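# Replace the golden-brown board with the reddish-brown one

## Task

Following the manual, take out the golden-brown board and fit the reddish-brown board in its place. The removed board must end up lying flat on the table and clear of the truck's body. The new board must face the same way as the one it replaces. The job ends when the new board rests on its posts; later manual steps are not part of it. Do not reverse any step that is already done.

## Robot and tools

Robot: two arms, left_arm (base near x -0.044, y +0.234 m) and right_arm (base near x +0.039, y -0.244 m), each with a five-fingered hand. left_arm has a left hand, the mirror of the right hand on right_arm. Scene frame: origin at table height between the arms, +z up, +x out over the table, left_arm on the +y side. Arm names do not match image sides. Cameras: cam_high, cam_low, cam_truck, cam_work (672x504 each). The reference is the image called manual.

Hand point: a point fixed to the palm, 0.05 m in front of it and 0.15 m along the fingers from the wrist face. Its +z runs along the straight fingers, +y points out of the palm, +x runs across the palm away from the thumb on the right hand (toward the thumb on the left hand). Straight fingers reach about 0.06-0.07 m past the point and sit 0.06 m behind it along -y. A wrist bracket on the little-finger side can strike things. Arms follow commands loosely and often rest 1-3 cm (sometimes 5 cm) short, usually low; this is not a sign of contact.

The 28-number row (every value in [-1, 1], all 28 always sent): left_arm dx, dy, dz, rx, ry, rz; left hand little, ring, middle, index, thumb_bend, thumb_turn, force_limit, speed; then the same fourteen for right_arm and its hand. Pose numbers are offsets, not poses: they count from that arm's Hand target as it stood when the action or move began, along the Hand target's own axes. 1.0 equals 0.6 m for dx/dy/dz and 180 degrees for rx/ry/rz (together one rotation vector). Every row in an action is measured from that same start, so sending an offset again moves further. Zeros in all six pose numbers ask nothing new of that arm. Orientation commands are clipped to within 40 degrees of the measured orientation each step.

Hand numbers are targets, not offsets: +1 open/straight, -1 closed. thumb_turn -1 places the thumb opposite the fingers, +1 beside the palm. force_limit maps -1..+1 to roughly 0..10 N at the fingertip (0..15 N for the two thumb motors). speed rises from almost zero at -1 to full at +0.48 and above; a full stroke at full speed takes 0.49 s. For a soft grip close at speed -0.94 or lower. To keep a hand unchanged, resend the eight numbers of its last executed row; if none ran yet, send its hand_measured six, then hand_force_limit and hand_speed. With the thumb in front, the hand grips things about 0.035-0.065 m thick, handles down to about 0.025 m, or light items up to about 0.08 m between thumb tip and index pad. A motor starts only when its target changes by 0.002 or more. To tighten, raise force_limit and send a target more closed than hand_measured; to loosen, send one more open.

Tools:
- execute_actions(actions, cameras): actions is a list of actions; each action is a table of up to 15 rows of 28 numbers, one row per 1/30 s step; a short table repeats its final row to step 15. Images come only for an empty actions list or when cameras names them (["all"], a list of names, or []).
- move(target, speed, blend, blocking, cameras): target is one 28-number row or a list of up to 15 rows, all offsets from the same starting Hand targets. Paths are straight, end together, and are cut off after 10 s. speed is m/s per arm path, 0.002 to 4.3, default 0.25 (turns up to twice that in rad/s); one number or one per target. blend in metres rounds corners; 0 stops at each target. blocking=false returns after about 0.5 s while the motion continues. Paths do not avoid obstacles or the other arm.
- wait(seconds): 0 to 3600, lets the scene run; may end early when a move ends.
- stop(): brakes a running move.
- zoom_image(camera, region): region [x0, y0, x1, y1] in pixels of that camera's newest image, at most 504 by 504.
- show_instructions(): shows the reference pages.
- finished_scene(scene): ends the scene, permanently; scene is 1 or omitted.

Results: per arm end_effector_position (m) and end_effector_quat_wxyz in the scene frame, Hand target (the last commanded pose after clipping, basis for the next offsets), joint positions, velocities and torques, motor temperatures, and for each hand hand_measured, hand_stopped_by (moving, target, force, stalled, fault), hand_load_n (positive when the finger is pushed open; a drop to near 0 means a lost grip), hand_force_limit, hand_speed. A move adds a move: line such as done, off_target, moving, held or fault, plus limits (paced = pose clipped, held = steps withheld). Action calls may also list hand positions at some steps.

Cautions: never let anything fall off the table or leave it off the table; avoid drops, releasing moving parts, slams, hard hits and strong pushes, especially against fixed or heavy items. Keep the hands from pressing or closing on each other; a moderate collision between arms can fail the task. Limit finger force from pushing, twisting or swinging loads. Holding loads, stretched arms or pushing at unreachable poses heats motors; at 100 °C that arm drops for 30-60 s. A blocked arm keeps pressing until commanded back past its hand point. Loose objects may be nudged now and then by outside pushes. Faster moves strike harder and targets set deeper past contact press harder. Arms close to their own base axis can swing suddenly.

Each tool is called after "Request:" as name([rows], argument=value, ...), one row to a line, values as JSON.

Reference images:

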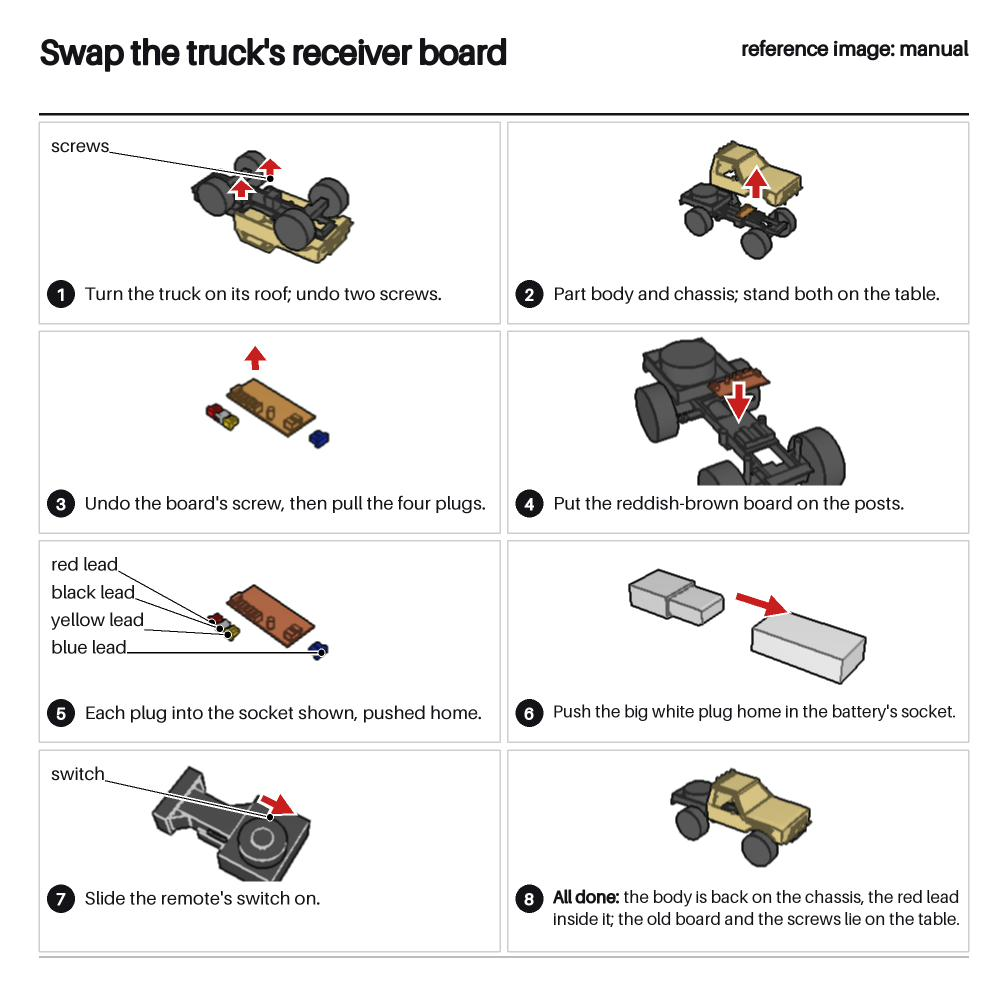

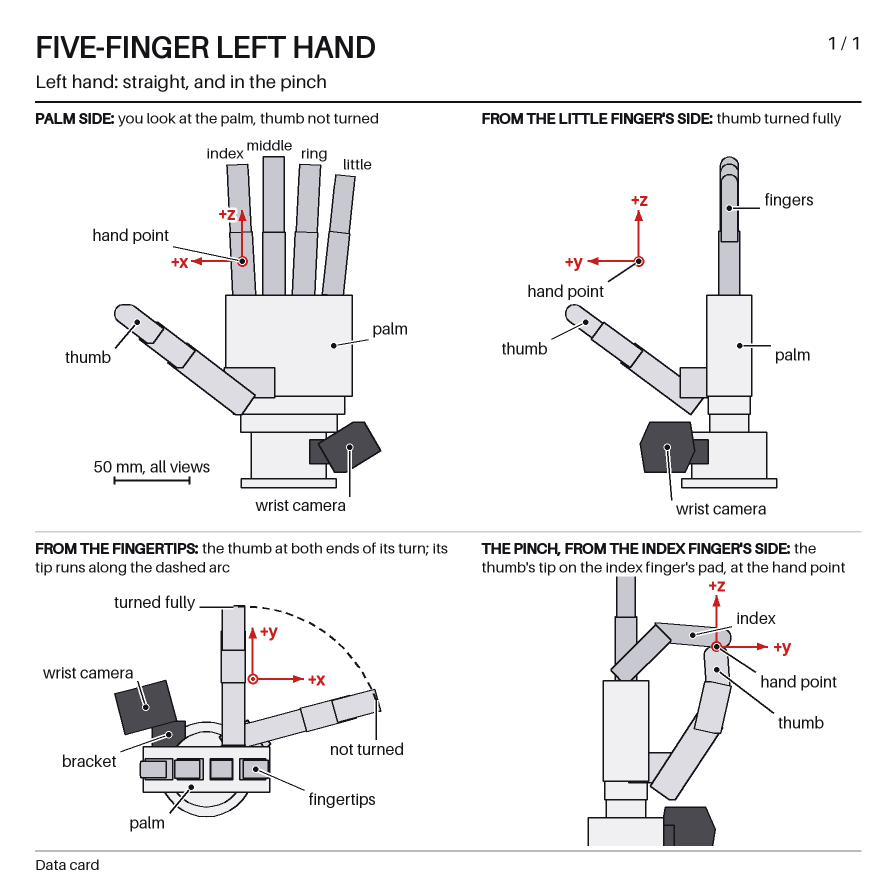

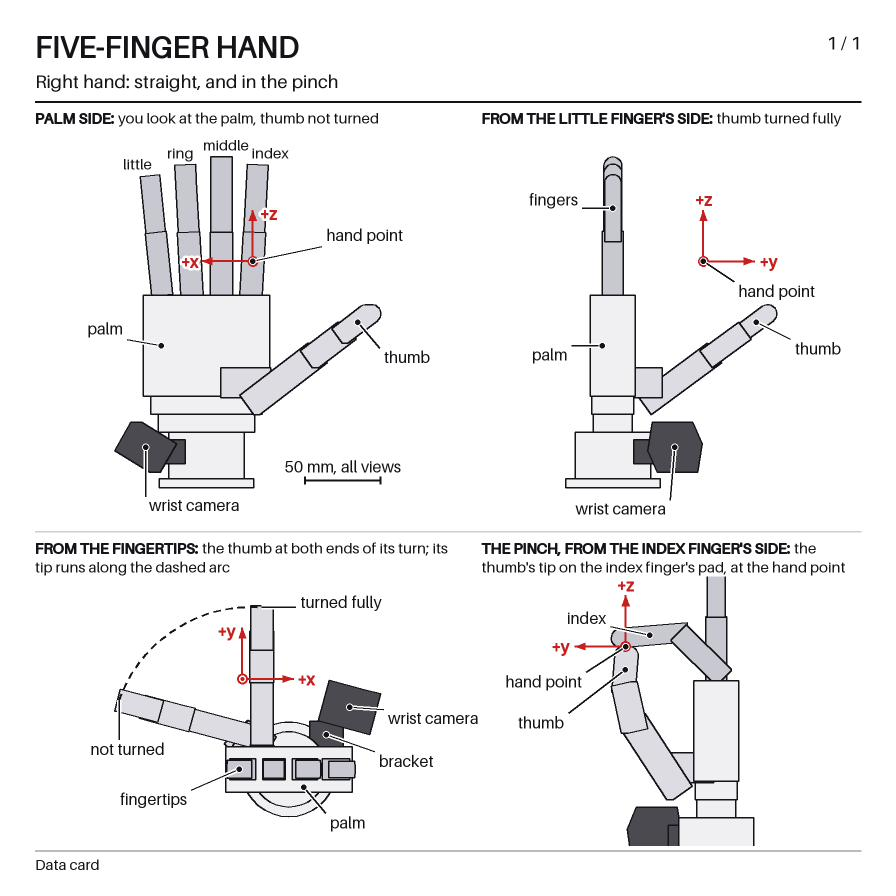

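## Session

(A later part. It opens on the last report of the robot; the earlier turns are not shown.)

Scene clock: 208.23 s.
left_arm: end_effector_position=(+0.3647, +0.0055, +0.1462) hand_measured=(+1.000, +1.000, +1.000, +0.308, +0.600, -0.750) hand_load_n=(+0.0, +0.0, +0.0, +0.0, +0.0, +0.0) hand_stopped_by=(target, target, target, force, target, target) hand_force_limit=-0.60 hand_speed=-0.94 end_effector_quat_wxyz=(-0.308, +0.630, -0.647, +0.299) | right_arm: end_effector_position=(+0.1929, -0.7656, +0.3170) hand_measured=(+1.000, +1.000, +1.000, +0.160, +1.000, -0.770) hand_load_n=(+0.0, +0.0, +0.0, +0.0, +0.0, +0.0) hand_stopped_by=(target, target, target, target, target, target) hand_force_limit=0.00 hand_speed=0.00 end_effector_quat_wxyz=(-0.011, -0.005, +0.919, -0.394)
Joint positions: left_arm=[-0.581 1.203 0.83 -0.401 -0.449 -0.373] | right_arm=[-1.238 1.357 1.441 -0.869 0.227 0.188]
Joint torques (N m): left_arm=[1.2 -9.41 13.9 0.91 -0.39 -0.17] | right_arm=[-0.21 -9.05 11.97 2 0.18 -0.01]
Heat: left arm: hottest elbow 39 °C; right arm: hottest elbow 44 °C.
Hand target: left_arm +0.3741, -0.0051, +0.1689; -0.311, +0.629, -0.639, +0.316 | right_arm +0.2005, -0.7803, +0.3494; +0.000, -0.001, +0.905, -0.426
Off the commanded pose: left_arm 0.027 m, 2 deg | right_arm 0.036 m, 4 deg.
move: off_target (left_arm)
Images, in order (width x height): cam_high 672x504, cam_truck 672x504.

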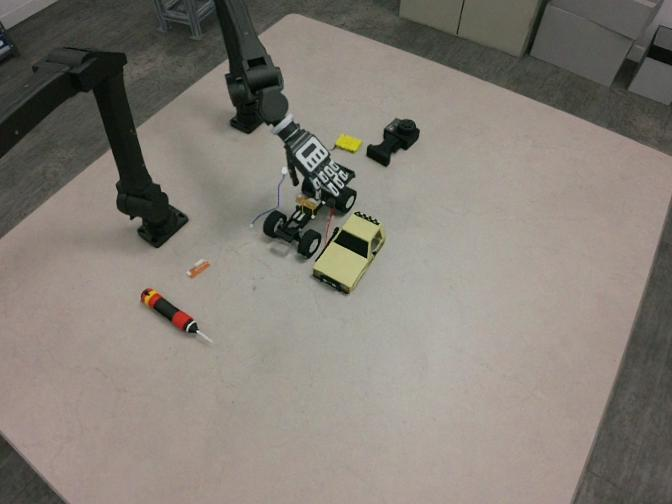

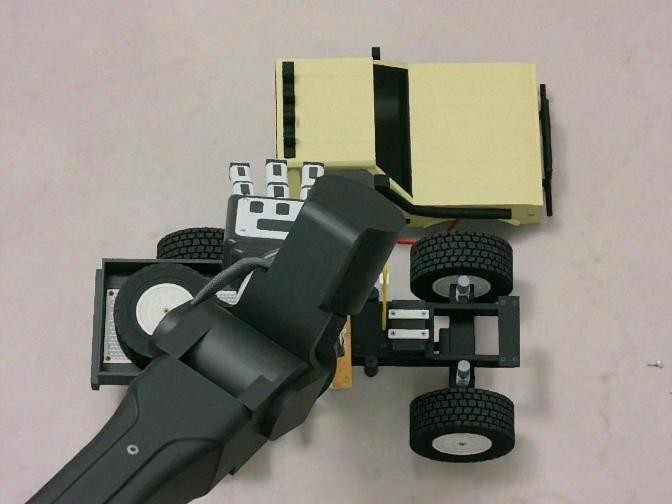

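Request:
move([
  [-0.0325,0.0325,0.0093,0,0,0,1,1,1,0.6,0.9,-0.75,-0.6,-0.4,0,0,0,0,0,0,1,1,1,0.16,1,-0.77,0,0],
  [-0.0327,0.1173,0.0809,0,0,0,1,1,1,0.6,0.9,-0.75,-0.6,-0.4,0,0,0,0,0,0,1,1,1,0.16,1,-0.77,0,0],
], speed=0.08, cameras=["cam_truck","cam_high"])

Request:
zoom_image(camera="cam_truck", region=[280, 320, 400, 440])

Request:
zoom_image(camera="cam_high", region=[270, 160, 350, 230])

Scene clock: 211.73 s.
left_arm: end_effector_position=(+0.3689, +0.0112, +0.0905) hand_measured=(+1.000, +1.000, +1.000, +0.600, +0.900, -0.750) hand_load_n=(+0.0, +0.0, +0.0, +0.0, +0.0, +0.0) hand_stopped_by=(target, target, target, target, target, target) hand_force_limit=-0.60 hand_speed=-0.40 end_effector_quat_wxyz=(-0.310, +0.629, -0.637, +0.319) | right_arm: end_effector_position=(+0.1929, -0.7656, +0.3170) hand_measured=(+1.000, +1.000, +1.000, +0.160, +1.000, -0.770) hand_load_n=(+0.0, +0.0, +0.0, +0.0, +0.0, +0.0) hand_stopped_by=(target, target, target, target, target, target) hand_force_limit=0.00 hand_speed=0.00 end_effector_quat_wxyz=(-0.011, -0.005, +0.919, -0.394)
Joint positions: left_arm=[-0.558 1.269 0.698 -0.155 -0.428 -0.362] | right_arm=[-1.238 1.357 1.441 -0.869 0.227 0.188]
Joint torques (N m): left_arm=[2.43 -8.12 8.59 2.28 -0.05 -0.02] | right_arm=[-0.03 -9.52 11.96 1.68 0.17 0.06]
Heat: left arm: hottest elbow 38 °C; right arm: hottest elbow 44 °C.
Hand target: left_arm +0.3702, +0.0145, +0.0834; -0.310, +0.629, -0.639, +0.316 | right_arm +0.2005, -0.7803, +0.3494; +0.000, -0.001, +0.905, -0.426
Off the commanded pose: left_arm 0.008 m, 0 deg | right_arm 0.036 m, 4 deg.
move: done
Images, in order (width x height): cam_high 672x504, cam_truck 672x504.

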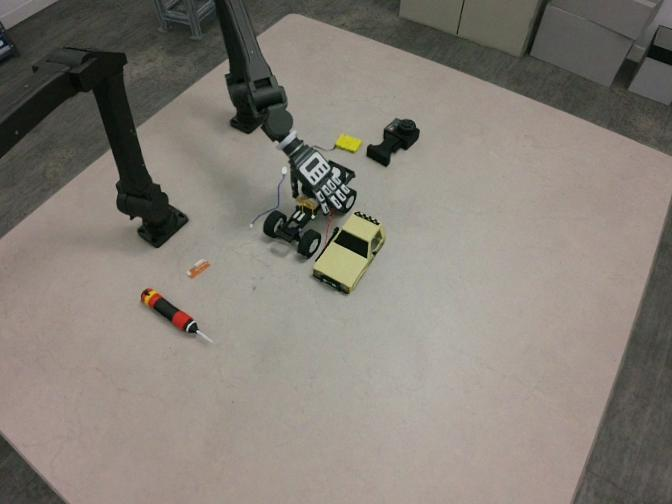

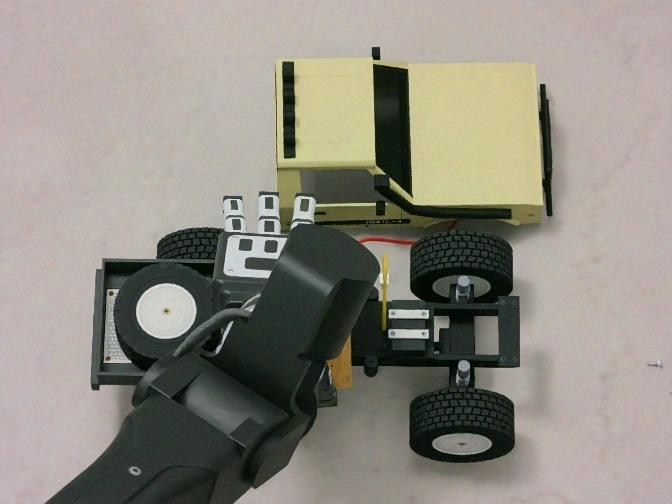

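Scaled by 4.200 from the camera's image (finer frame: 960x720).

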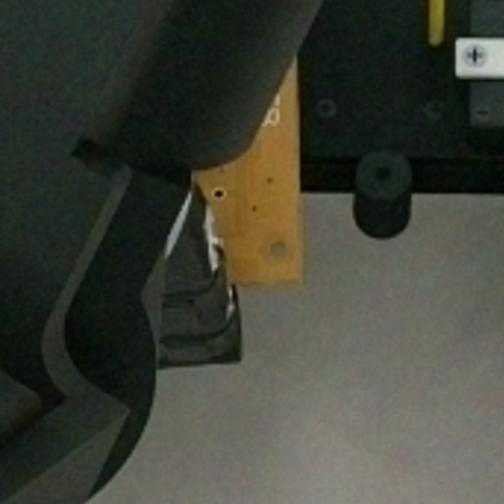

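Scaled by 6.300 from the camera's image (finer frame: 960x720).

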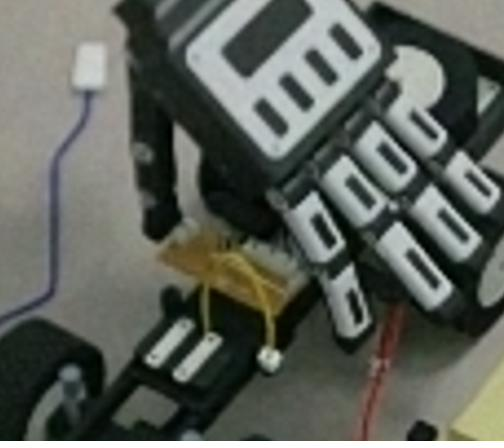

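Request:
execute_actions([
  [[0,0,0,0,0,0,1,1,1,0.6,0.66,-0.75,-0.6,-0.9,0,0,0,0,0,0,1,1,1,0.16,1,-0.77,0,0]],
], cameras=["cam_truck","cam_high"])

Request:
zoom_image(camera="cam_truck", region=[280, 320, 400, 440])

Request:
zoom_image(camera="cam_high", region=[270, 160, 350, 230])

Scene clock: 214.00 s.
left_arm: end_effector_position=(+0.3689, +0.0112, +0.0905) hand_measured=(+1.000, +1.000, +1.000, +0.600, +0.660, -0.750) hand_load_n=(+0.0, +0.5, +0.0, +0.0, +0.0, +0.0) hand_stopped_by=(target, target, target, target, target, target) hand_force_limit=-0.60 hand_speed=-0.90 end_effector_quat_wxyz=(-0.310, +0.629, -0.637, +0.319) | right_arm: end_effector_position=(+0.1929, -0.7656, +0.3170) hand_measured=(+1.000, +1.000, +1.000, +0.160, +1.000, -0.770) hand_load_n=(+0.0, +0.0, +0.0, +0.0, +0.0, -0.5) hand_stopped_by=(target, target, target, target, target, target) hand_force_limit=0.00 hand_speed=0.00 end_effector_quat_wxyz=(-0.011, -0.005, +0.919, -0.394)
Joint positions: left_arm=[-0.558 1.269 0.698 -0.155 -0.428 -0.361] | right_arm=[-1.238 1.357 1.441 -0.869 0.227 0.188]
Joint torques (N m): left_arm=[2.43 -8.35 8.62 2.3 -0.05 -0.03] | right_arm=[-0.09 -8.82 12.01 1.92 0.16 0.04]
Heat: left arm: hottest elbow 38 °C; right arm: hottest elbow 44 °C.
Hand target: left_arm +0.3701, +0.0145, +0.0834; -0.310, +0.629, -0.639, +0.316 | right_arm +0.2005, -0.7803, +0.3494; +0.000, -0.001, +0.905, -0.426
Off the commanded pose: left_arm 0.008 m, 0 deg | right_arm 0.036 m, 4 deg.
Step readings (end_effector_position of left_arm | right_arm):
0: (+0.3689, +0.0112, +0.0905) | (+0.1929, -0.7656, +0.3170)
1: (+0.3689, +0.0112, +0.0905) | (+0.1929, -0.7656, +0.3170)
2: (+0.3689, +0.0112, +0.0905) | (+0.1929, -0.7656, +0.3170)
4: (+0.3689, +0.0112, +0.0905) | (+0.1929, -0.7656, +0.3170)
8: (+0.3689, +0.0112, +0.0905) | (+0.1929, -0.7656, +0.3170)
15: (+0.3689, +0.0112, +0.0905) | (+0.1929, -0.7656, +0.3170)
Images, in order (width x height): cam_high 672x504, cam_truck 672x504.

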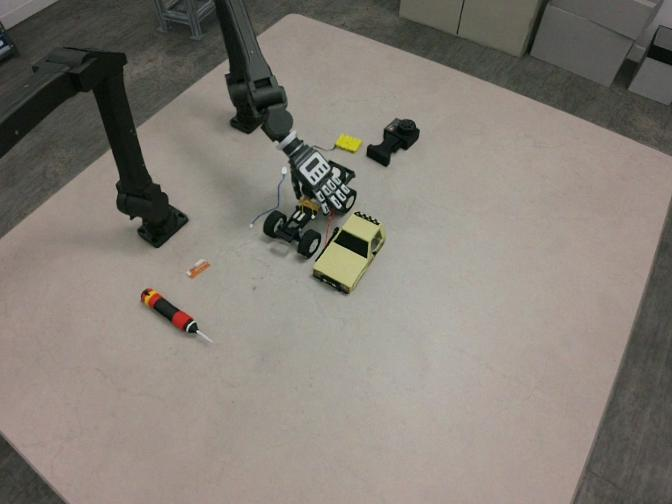

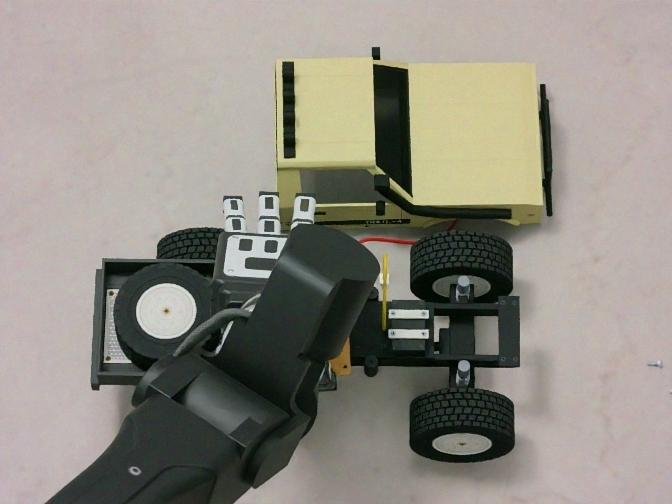

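Scaled by 4.200 from the camera's image (finer frame: 960x720).

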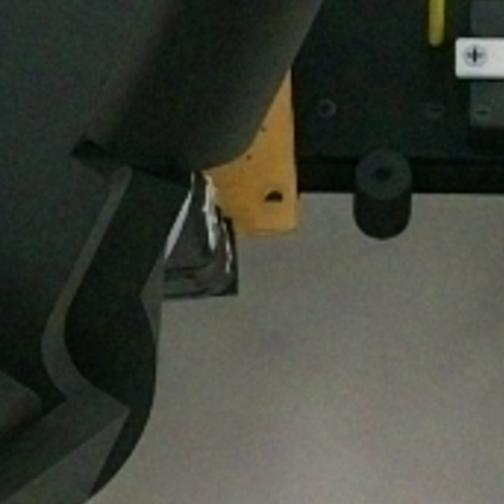

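Scaled by 6.300 from the camera's image (finer frame: 960x720).

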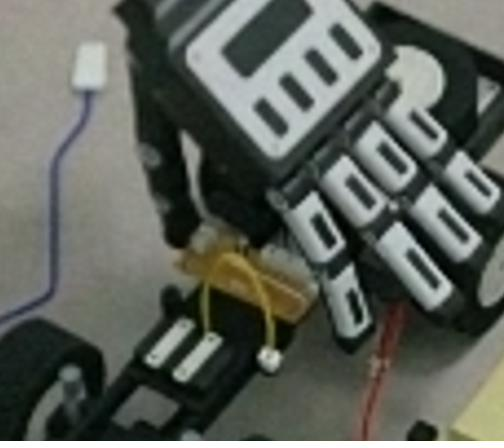

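Request:
execute_actions([
  [[0,0,0,0,0,0,1,1,1,0.1,0.66,-0.75,-0.55,-0.94,0,0,0,0,0,0,1,1,1,0.16,1,-0.77,0,0]],
], cameras=["cam_truck","cam_high"])

Request:
zoom_image(camera="cam_truck", region=[280, 320, 400, 440])

Request:
zoom_image(camera="cam_high", region=[270, 160, 350, 230])

Scene clock: 216.53 s.
left_arm: end_effector_position=(+0.3689, +0.0113, +0.0905) hand_measured=(+1.000, +1.000, +1.000, +0.280, +0.660, -0.750) hand_load_n=(+0.0, +0.0, +0.0, +3.0, +2.5, -0.5) hand_stopped_by=(target, target, target, force, target, target) hand_force_limit=-0.55 hand_speed=-0.94 end_effector_quat_wxyz=(-0.310, +0.629, -0.638, +0.319) | right_arm: end_effector_position=(+0.1929, -0.7656, +0.3170) hand_measured=(+1.000, +1.000, +1.000, +0.160, +1.000, -0.770) hand_load_n=(+0.0, +0.0, +0.0, +0.0, +0.0, +0.0) hand_stopped_by=(target, target, target, target, target, target) hand_force_limit=0.00 hand_speed=0.00 end_effector_quat_wxyz=(-0.011, -0.005, +0.919, -0.394)
Joint positions: left_arm=[-0.558 1.269 0.698 -0.155 -0.428 -0.361] | right_arm=[-1.238 1.357 1.441 -0.869 0.227 0.188]
Joint torques (N m): left_arm=[2.55 -8.23 8.55 2.26 -0.06 -0.02] | right_arm=[-0.91 -9.11 12.18 1.72 0.16 0.03]
Heat: left arm: hottest elbow 38 °C; right arm: hottest elbow 44 °C.
Hand target: left_arm +0.3701, +0.0145, +0.0834; -0.311, +0.629, -0.639, +0.316 | right_arm +0.2005, -0.7803, +0.3494; +0.000, -0.001, +0.905, -0.426
Off the commanded pose: left_arm 0.008 m, 0 deg | right_arm 0.036 m, 4 deg.
Step readings (end_effector_position of left_arm | right_arm):
0: (+0.3689, +0.0112, +0.0905) | (+0.1929, -0.7656, +0.3170)
1: (+0.3689, +0.0112, +0.0905) | (+0.1929, -0.7656, +0.3170)
2: (+0.3689, +0.0112, +0.0905) | (+0.1929, -0.7656, +0.3170)
4: (+0.3689, +0.0112, +0.0905) | (+0.1929, -0.7656, +0.3170)
8: (+0.3689, +0.0112, +0.0905) | (+0.1929, -0.7656, +0.3170)
15: (+0.3689, +0.0112, +0.0905) | (+0.1929, -0.7656, +0.3170)
Images, in order (width x height): cam_high 672x504, cam_truck 672x504.

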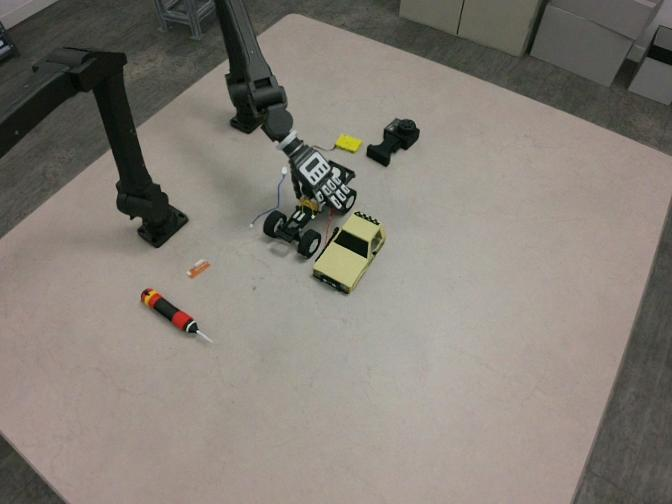

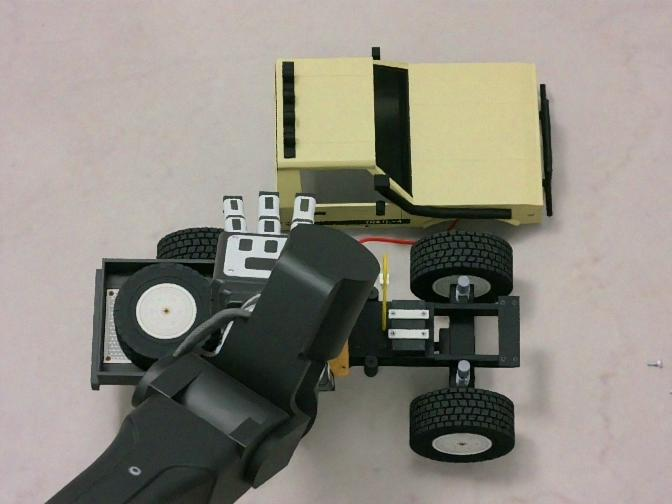

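Scaled by 4.200 from the camera's image (finer frame: 960x720).

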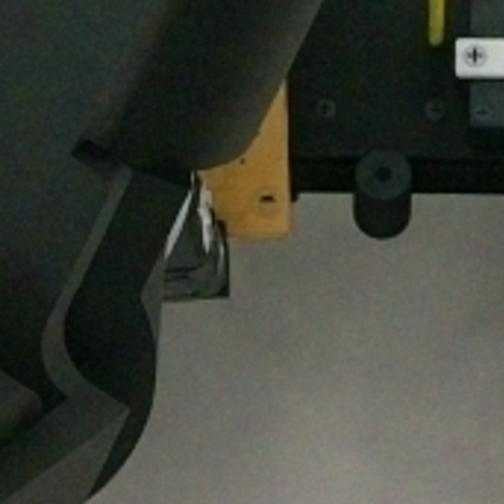

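Scaled by 6.300 from the camera's image (finer frame: 960x720).

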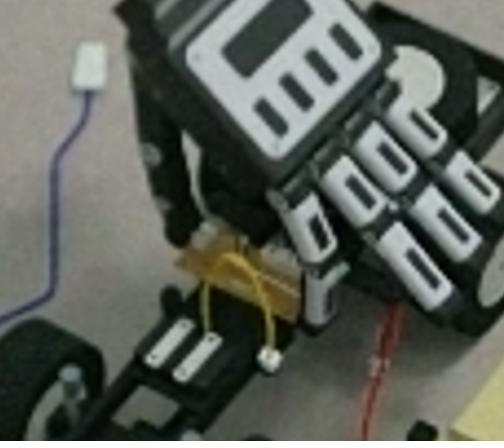

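Request:
move(target=[0.0133,-0.1168,-0.0722,0,0,0,1,1,1,0.1,0.66,-0.75,-0.55,-0.94,0,0,0,0,0,0,1,1,1,0.16,1,-0.77,0,0], speed=0.06, cameras=["cam_truck","cam_high"])

Request:
zoom_image(camera="cam_high", region=[270, 150, 350, 220])

Scene clock: 218.90 s.
left_arm: end_effector_position=(+0.3668, +0.0126, +0.1431) hand_measured=(+1.000, +1.000, +1.000, +0.280, +0.660, -0.750) hand_load_n=(+0.0, +0.0, -0.5, +2.5, +2.5, -0.5) hand_stopped_by=(target, target, target, force, target, target) hand_force_limit=-0.55 hand_speed=-0.94 end_effector_quat_wxyz=(-0.306, +0.631, -0.646, +0.302) | right_arm: end_effector_position=(+0.1929, -0.7656, +0.3170) hand_measured=(+1.000, +1.000, +1.000, +0.160, +1.000, -0.770) hand_load_n=(+0.0, -0.5, +0.0, +0.0, +0.0, +0.0) hand_stopped_by=(target, target, target, target, target, target) hand_force_limit=0.00 hand_speed=0.00 end_effector_quat_wxyz=(-0.011, -0.005, +0.919, -0.394)
Joint positions: left_arm=[-0.558 1.198 0.814 -0.381 -0.428 -0.361] | right_arm=[-1.238 1.357 1.441 -0.869 0.227 0.188]
Joint torques (N m): left_arm=[1.96 -9.05 13.89 0.95 -0.27 -0.08] | right_arm=[-0.91 -8.59 12.11 1.92 0.17 0.02]
Heat: left arm: hottest elbow 39 °C; right arm: hottest elbow 44 °C.
Hand target: left_arm +0.3782, +0.0064, +0.1655; -0.311, +0.629, -0.639, +0.316 | right_arm +0.2005, -0.7803, +0.3494; +0.000, -0.001, +0.905, -0.426
Off the commanded pose: left_arm 0.026 m, 2 deg | right_arm 0.036 m, 4 deg.
move: off_target (left_arm)
Images, in order (width x height): cam_high 672x504, cam_truck 672x504.

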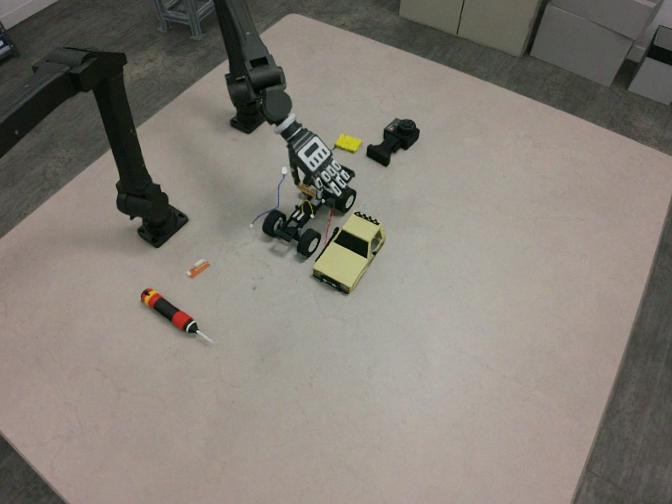

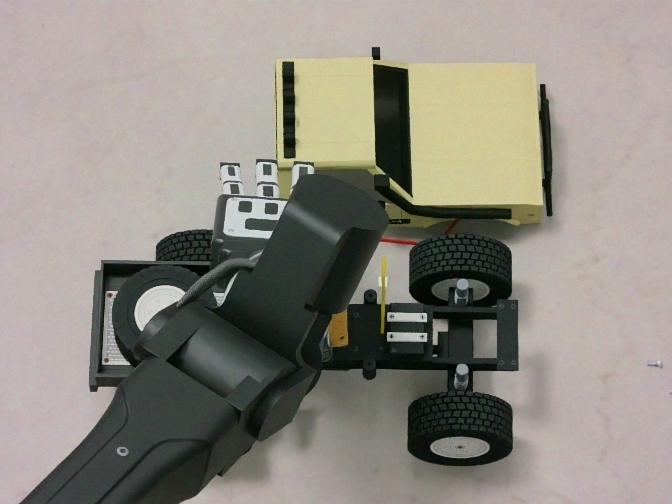

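Scaled by 6.300 from the camera's image (finer frame: 960x720).

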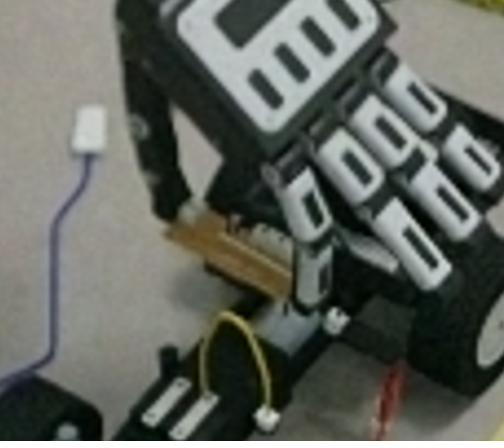

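Request:
move([
  [0,-0.0986,-0.0755,0,0,0,1,1,1,0.1,0.66,-0.75,-0.55,-0.94,0,0,0,0,0,0,1,1,1,0.16,1,-0.77,0,0],
  [-0.1925,-0.2202,0.083,0,0,0,1,1,1,0.1,0.66,-0.75,-0.55,-0.94,0,0,0,0,0,0,1,1,1,0.16,1,-0.77,0,0],
  [-0.1925,-0.0218,0.235,0,0,0,1,1,1,0.1,0.66,-0.75,-0.55,-0.94,0,0,0,0,0,0,1,1,1,0.16,1,-0.77,0,0],
], speed=0.12, blend=[0.03, 0.03, 0], cameras=["all"])

Scene clock: 223.57 s.
left_arm: end_effector_position=(+0.4987, +0.1169, +0.0971) hand_measured=(+1.000, +1.000, +1.000, +0.280, +0.660, -0.750) hand_load_n=(+0.0, -0.5, +0.0, +2.0, +2.0, -0.5) hand_stopped_by=(target, target, target, force, target, target) hand_force_limit=-0.55 hand_speed=-0.94 end_effector_quat_wxyz=(-0.310, +0.630, -0.637, +0.317) | right_arm: end_effector_position=(+0.1929, -0.7656, +0.3170) hand_measured=(+1.000, +1.000, +1.000, +0.160, +1.000, -0.770) hand_load_n=(+0.0, +0.0, +0.0, +0.0, +0.0, +0.0) hand_stopped_by=(target, target, target, target, target, target) hand_force_limit=0.00 hand_speed=0.00 end_effector_quat_wxyz=(-0.011, -0.005, +0.919, -0.394)
Joint positions: left_arm=[-0.183 1.474 0.908 -0.094 -0.14 -0.114] | right_arm=[-1.238 1.357 1.441 -0.869 0.227 0.188]
Joint torques (N m): left_arm=[2.2 -11.75 8.88 2.44 0.13 -0.01] | right_arm=[-0.79 -9.29 11.97 1.78 0.12 0]
Heat: left arm: hottest elbow 39 °C; right arm: hottest elbow 44 °C.
Hand target: left_arm +0.5001, +0.1199, +0.0901; -0.310, +0.629, -0.639, +0.316 | right_arm +0.2005, -0.7803, +0.3494; +0.000, -0.001, +0.905, -0.426
Off the commanded pose: left_arm 0.008 m, 0 deg | right_arm 0.036 m, 4 deg.
move: done

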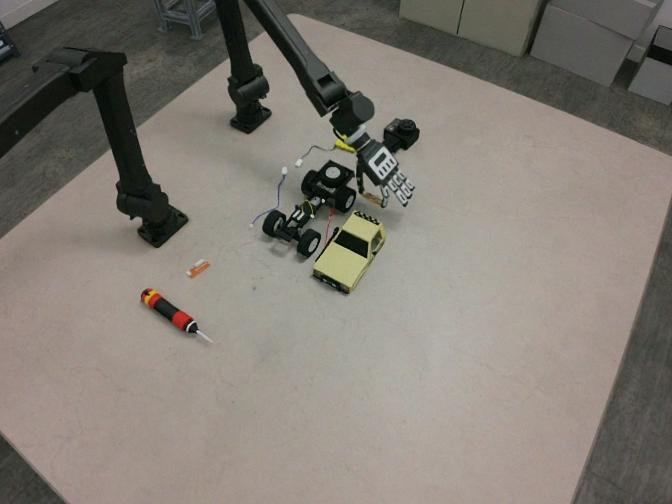

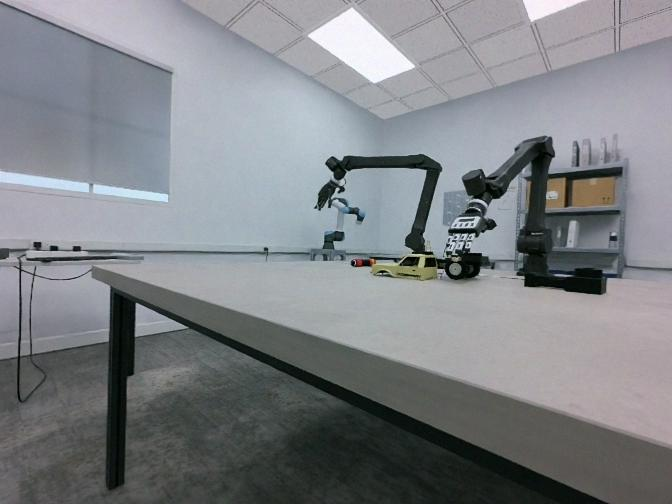

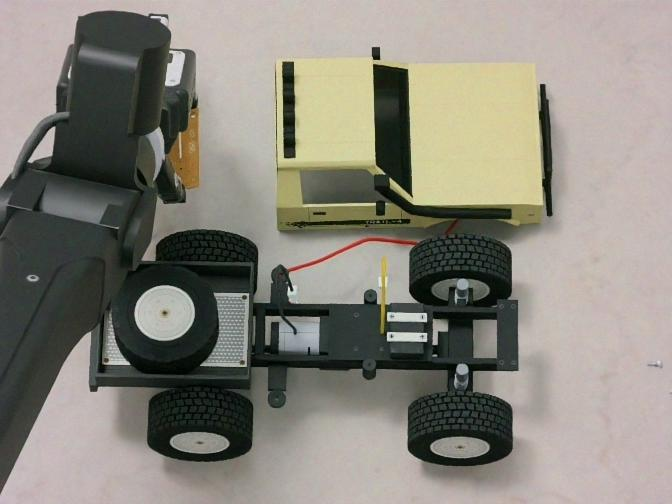

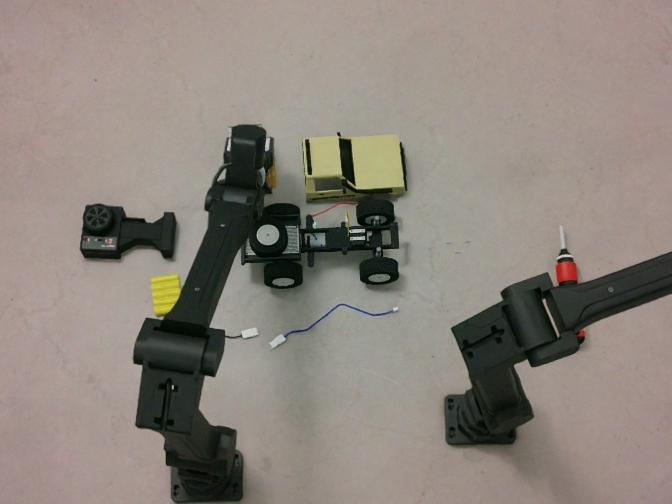

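Request:
zoom_image(camera="cam_truck", region=[250, 250, 430, 420])

Request:
zoom_image(camera="cam_truck", region=[60, 0, 300, 240])

Request:
zoom_image(camera="cam_high", region=[320, 150, 430, 250])

Scaled by 2.800 from the camera's image (finer frame: 960x720).

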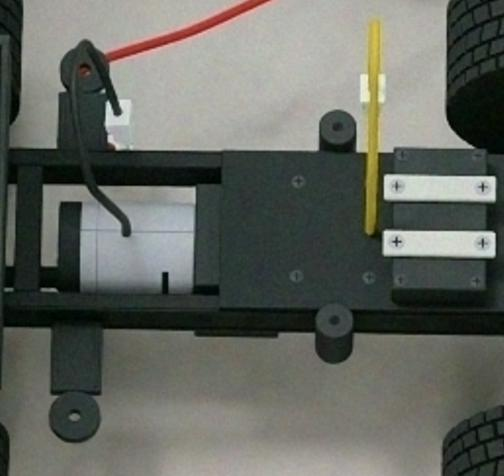

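Scaled by 2.100 from the camera's image (finer frame: 960x720).

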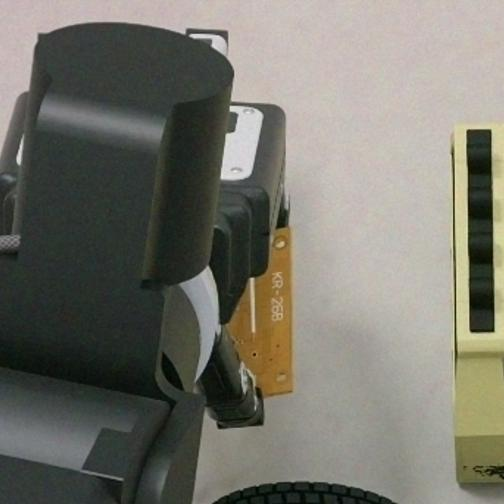

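Scaled by 4.582 from the camera's image (finer frame: 960x720).

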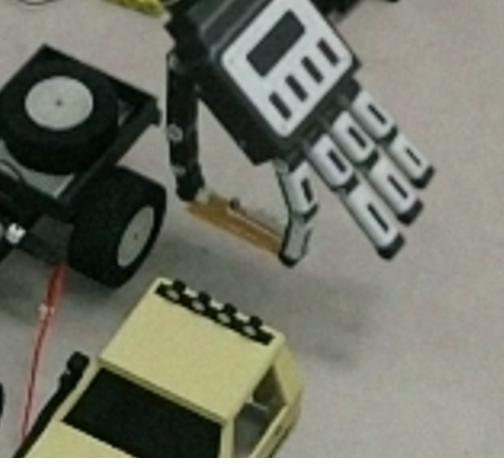

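Request:
move(target=[-0.0009,0.0294,0.0852,0,0,0,1,1,1,0.1,0.66,-0.75,-0.55,-0.94,0,0,0,0,0,0,1,1,1,0.16,1,-0.77,0,0], speed=0.08, cameras=["all"])

Request:
zoom_image(camera="cam_high", region=[340, 150, 440, 240])

Request:
zoom_image(camera="cam_truck", region=[60, 0, 300, 240])

Request:
zoom_image(camera="cam_low", region=[360, 180, 520, 300])

Scene clock: 227.37 s.
left_arm: end_effector_position=(+0.5155, +0.1183, +0.0391) hand_measured=(+1.000, +1.000, +1.000, +0.280, +0.660, -0.750) hand_load_n=(+0.0, +0.0, -0.5, +2.5, +2.5, -0.5) hand_stopped_by=(target, target, target, force, target, target) hand_force_limit=-0.55 hand_speed=-0.94 end_effector_quat_wxyz=(-0.302, +0.633, -0.643, +0.307) | right_arm: end_effector_position=(+0.1929, -0.7656, +0.3170) hand_measured=(+1.000, +1.000, +1.000, +0.160, +1.000, -0.770) hand_load_n=(+0.0, +0.0, +0.0, +0.0, +0.0, +0.0) hand_stopped_by=(target, target, target, target, target, target) hand_force_limit=0.00 hand_speed=0.00 end_effector_quat_wxyz=(-0.011, -0.005, +0.919, -0.394)
Joint positions: left_arm=[-0.172 1.62 0.908 0.025 -0.13 -0.106] | right_arm=[-1.238 1.357 1.441 -0.869 0.227 0.188]
Joint torques (N m): left_arm=[2.26 -13.22 10.59 2.41 0.13 -0.02] | right_arm=[-0.09 -8.88 12.16 1.83 0.17 -0.04]
Heat: left arm: hottest elbow 38 °C; right arm: hottest elbow 44 °C.
Hand target: left_arm +0.5300, +0.1199, +0.0450; -0.310, +0.629, -0.639, +0.316 | right_arm +0.2005, -0.7803, +0.3494; +0.000, -0.001, +0.905, -0.426
Off the commanded pose: left_arm 0.016 m, 2 deg | right_arm 0.036 m, 4 deg.
move: off_target (left_arm)

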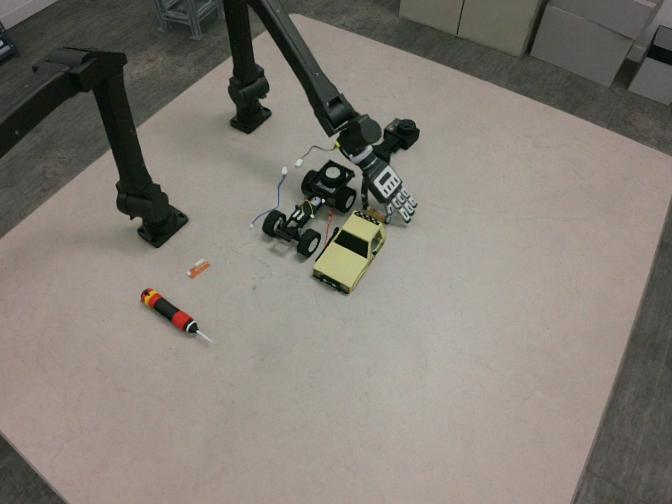

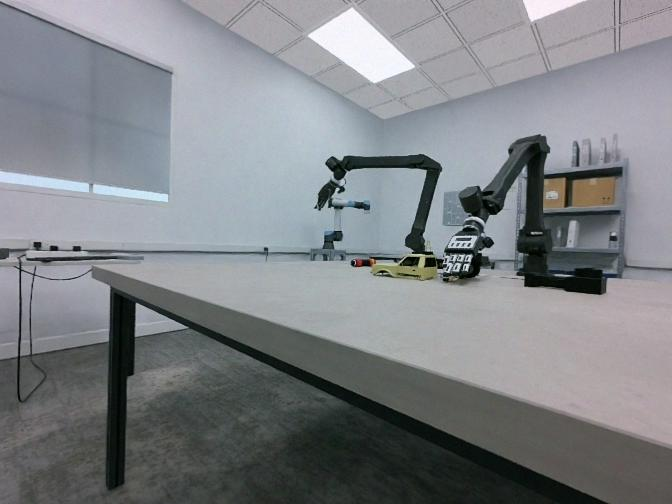

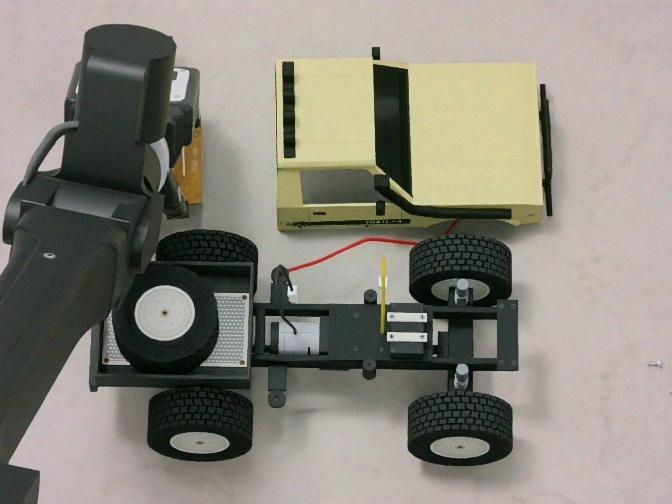

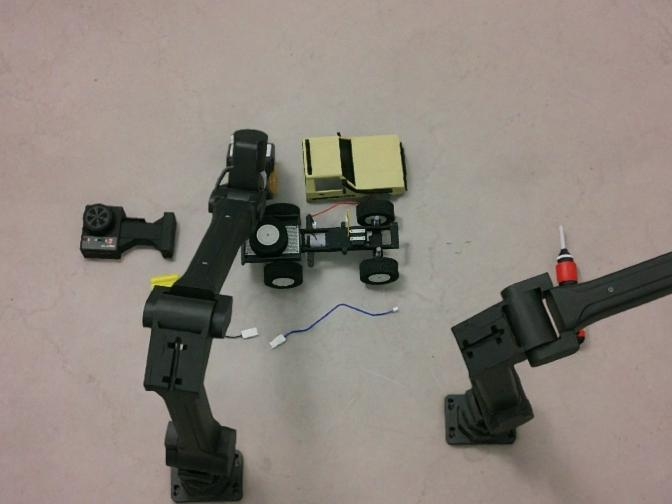

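Scaled by 5.040 from the camera's image (finer frame: 960x720).

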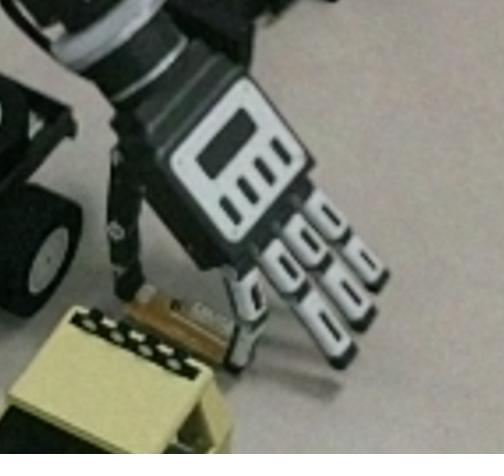

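Scaled by 2.100 from the camera's image (finer frame: 960x720).

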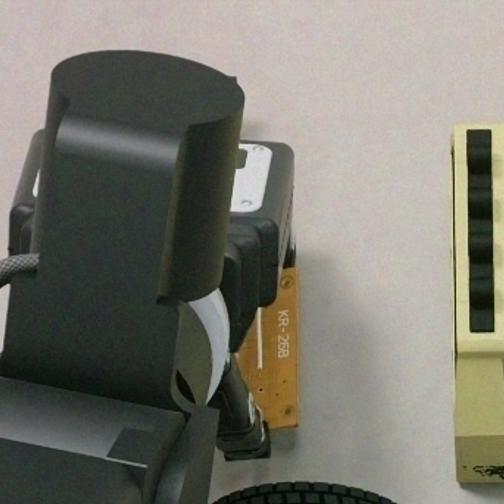

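Scaled by 3.150 from the camera's image (finer frame: 960x720).

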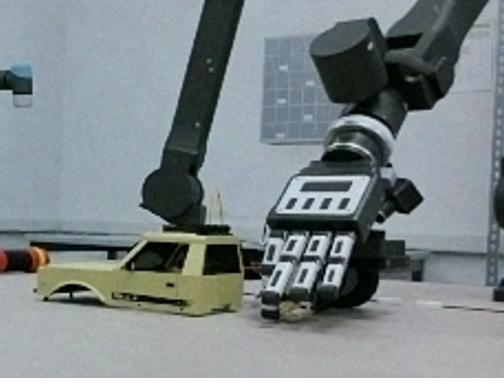

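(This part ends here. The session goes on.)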